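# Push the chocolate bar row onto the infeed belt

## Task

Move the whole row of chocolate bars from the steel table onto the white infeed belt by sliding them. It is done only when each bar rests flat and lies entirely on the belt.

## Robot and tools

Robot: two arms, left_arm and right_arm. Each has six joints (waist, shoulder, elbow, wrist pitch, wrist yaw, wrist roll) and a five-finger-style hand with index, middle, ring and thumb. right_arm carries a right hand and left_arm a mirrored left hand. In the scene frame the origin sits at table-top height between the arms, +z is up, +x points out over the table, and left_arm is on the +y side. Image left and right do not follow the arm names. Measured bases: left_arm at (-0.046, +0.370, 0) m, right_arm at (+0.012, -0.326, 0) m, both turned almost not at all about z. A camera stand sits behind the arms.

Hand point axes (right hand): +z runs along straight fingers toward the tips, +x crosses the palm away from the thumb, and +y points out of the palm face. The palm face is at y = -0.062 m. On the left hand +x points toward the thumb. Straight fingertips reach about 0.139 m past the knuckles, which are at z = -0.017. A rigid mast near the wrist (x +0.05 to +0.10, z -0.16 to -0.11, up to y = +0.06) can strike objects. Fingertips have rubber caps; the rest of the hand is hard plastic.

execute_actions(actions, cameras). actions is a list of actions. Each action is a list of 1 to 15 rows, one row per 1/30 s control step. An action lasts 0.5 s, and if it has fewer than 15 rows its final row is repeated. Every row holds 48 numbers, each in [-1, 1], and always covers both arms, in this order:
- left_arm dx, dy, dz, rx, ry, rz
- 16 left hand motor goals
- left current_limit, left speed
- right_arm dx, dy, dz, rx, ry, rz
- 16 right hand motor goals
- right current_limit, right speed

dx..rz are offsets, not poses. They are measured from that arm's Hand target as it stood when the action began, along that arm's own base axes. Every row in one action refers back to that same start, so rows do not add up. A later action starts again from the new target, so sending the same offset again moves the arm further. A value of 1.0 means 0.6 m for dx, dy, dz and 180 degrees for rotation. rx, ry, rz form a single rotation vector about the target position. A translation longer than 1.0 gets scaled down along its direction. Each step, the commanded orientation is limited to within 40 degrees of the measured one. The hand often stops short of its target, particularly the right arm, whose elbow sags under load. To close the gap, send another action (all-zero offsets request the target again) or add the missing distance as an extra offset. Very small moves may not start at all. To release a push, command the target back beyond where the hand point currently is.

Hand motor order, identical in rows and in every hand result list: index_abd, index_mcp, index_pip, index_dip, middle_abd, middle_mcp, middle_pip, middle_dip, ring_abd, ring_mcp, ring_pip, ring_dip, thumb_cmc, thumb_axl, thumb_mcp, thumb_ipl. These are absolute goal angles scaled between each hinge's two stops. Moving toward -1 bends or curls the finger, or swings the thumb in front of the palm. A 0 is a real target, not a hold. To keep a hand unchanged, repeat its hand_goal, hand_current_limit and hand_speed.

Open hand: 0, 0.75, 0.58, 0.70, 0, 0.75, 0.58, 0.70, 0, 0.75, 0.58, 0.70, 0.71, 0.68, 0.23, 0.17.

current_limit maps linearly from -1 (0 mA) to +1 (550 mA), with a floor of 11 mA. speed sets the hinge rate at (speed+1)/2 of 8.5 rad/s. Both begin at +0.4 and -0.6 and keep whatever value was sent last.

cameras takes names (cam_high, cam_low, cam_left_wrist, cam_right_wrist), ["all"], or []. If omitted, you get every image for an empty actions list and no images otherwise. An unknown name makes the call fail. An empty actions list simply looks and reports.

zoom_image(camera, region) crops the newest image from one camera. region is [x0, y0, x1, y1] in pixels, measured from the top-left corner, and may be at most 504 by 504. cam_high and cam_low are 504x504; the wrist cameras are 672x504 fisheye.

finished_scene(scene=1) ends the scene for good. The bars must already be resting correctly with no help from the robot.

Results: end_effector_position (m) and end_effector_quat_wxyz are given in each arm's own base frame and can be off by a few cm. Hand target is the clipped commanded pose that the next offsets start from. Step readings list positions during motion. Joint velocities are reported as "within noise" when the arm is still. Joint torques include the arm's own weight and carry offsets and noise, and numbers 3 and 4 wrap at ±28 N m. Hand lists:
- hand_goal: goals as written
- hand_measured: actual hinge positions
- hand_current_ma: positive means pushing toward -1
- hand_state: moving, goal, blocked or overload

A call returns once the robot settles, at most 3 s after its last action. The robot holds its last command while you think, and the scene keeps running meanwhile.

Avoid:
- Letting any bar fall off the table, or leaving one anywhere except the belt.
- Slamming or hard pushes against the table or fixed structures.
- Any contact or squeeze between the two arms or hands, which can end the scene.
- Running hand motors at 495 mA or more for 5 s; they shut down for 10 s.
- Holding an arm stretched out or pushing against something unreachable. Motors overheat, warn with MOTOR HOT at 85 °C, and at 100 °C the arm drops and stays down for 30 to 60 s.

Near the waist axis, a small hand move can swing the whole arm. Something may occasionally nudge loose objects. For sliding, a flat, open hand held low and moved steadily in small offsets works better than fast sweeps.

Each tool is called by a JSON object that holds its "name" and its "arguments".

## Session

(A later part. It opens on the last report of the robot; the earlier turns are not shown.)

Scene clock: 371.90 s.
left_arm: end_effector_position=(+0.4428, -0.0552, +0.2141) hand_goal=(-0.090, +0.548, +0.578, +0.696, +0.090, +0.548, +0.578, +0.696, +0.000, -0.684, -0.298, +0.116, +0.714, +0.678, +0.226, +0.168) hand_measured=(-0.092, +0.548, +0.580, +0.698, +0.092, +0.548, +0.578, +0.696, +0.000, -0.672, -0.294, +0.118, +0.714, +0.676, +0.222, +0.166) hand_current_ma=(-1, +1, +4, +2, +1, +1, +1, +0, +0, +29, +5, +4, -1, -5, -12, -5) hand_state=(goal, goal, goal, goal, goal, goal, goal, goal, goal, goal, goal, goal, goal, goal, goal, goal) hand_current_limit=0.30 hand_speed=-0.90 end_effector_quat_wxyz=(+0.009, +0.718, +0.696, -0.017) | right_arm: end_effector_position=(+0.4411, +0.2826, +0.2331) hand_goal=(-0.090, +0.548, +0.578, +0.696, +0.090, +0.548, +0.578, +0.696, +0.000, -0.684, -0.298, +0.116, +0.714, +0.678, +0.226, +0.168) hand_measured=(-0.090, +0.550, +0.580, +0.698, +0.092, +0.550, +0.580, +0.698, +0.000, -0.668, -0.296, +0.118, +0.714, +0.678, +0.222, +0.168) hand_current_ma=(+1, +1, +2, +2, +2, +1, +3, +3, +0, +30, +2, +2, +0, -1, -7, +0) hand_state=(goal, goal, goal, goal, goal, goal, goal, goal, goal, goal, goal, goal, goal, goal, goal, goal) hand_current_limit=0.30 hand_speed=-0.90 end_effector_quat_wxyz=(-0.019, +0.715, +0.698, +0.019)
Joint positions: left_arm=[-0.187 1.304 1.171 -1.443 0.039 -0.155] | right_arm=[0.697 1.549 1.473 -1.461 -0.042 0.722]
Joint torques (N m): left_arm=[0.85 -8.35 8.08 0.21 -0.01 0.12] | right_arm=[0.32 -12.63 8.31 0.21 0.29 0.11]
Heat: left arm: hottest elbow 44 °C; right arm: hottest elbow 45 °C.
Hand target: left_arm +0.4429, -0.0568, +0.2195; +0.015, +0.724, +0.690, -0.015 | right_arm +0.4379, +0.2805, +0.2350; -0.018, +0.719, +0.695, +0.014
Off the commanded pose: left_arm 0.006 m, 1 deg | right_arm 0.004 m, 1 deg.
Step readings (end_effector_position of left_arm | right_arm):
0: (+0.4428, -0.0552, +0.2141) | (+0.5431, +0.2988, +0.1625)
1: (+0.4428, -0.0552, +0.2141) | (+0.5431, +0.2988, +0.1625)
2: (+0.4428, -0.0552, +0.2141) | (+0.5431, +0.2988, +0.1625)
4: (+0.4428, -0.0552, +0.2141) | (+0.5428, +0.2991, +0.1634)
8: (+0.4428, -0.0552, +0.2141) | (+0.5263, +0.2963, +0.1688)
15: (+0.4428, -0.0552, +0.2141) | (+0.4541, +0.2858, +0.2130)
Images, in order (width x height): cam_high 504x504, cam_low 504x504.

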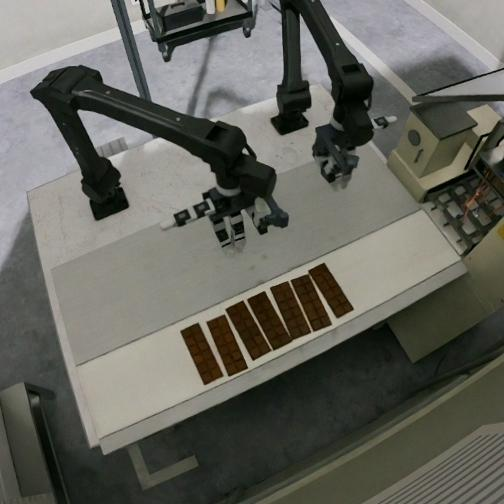

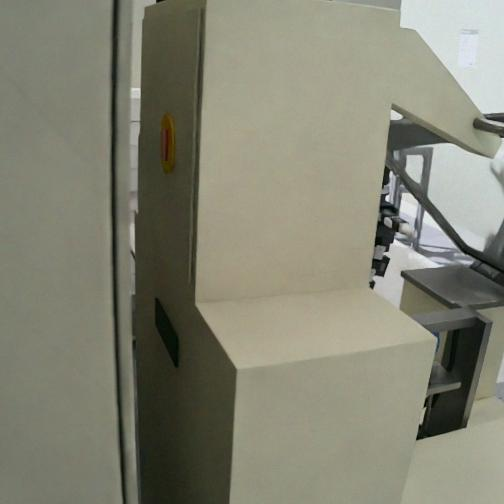

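{"name": "zoom_image", "arguments": {"camera": "cam_high", "region": [235, 285, 325, 375]}}

{"name": "zoom_image", "arguments": {"camera": "cam_high", "region": [170, 310, 270, 410]}}

{"name": "zoom_image", "arguments": {"camera": "cam_high", "region": [280, 250, 370, 340]}}

Scaled by 5.600 from the camera's 504x504 image, which has a finer 720x720 frame.

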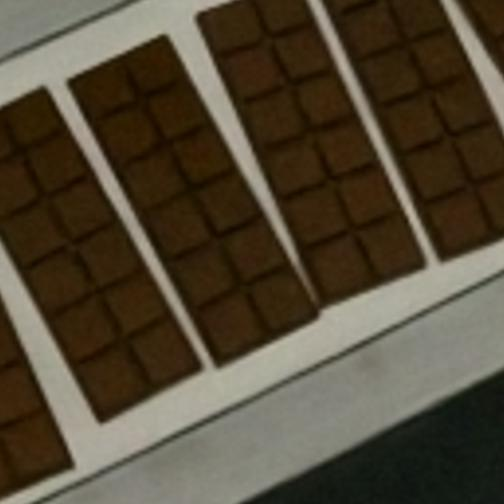

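Scaled by 5.040 from the camera's 504x504 image, which has a finer 720x720 frame.

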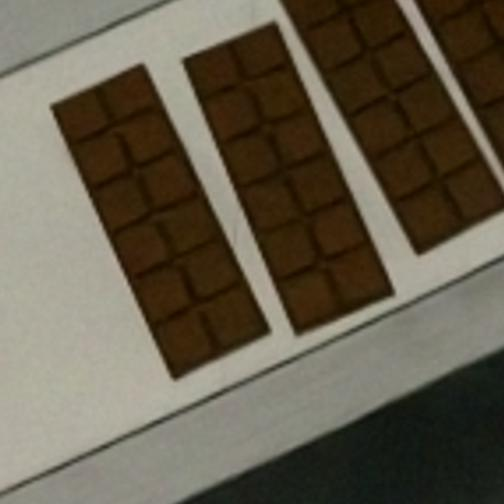

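Scaled by 5.600 from the camera's 504x504 image, which has a finer 720x720 frame.

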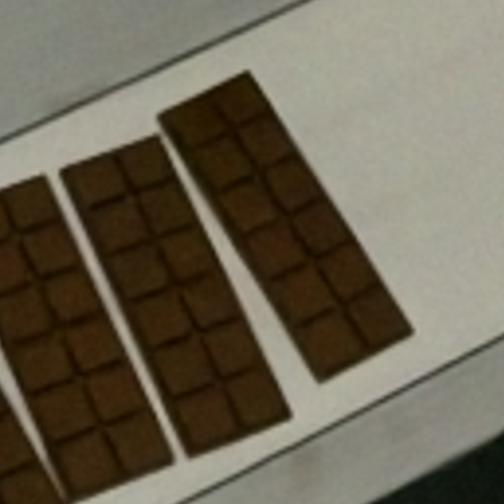

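{"name": "finished_scene", "arguments": {}}

The scene is finished: the task was done.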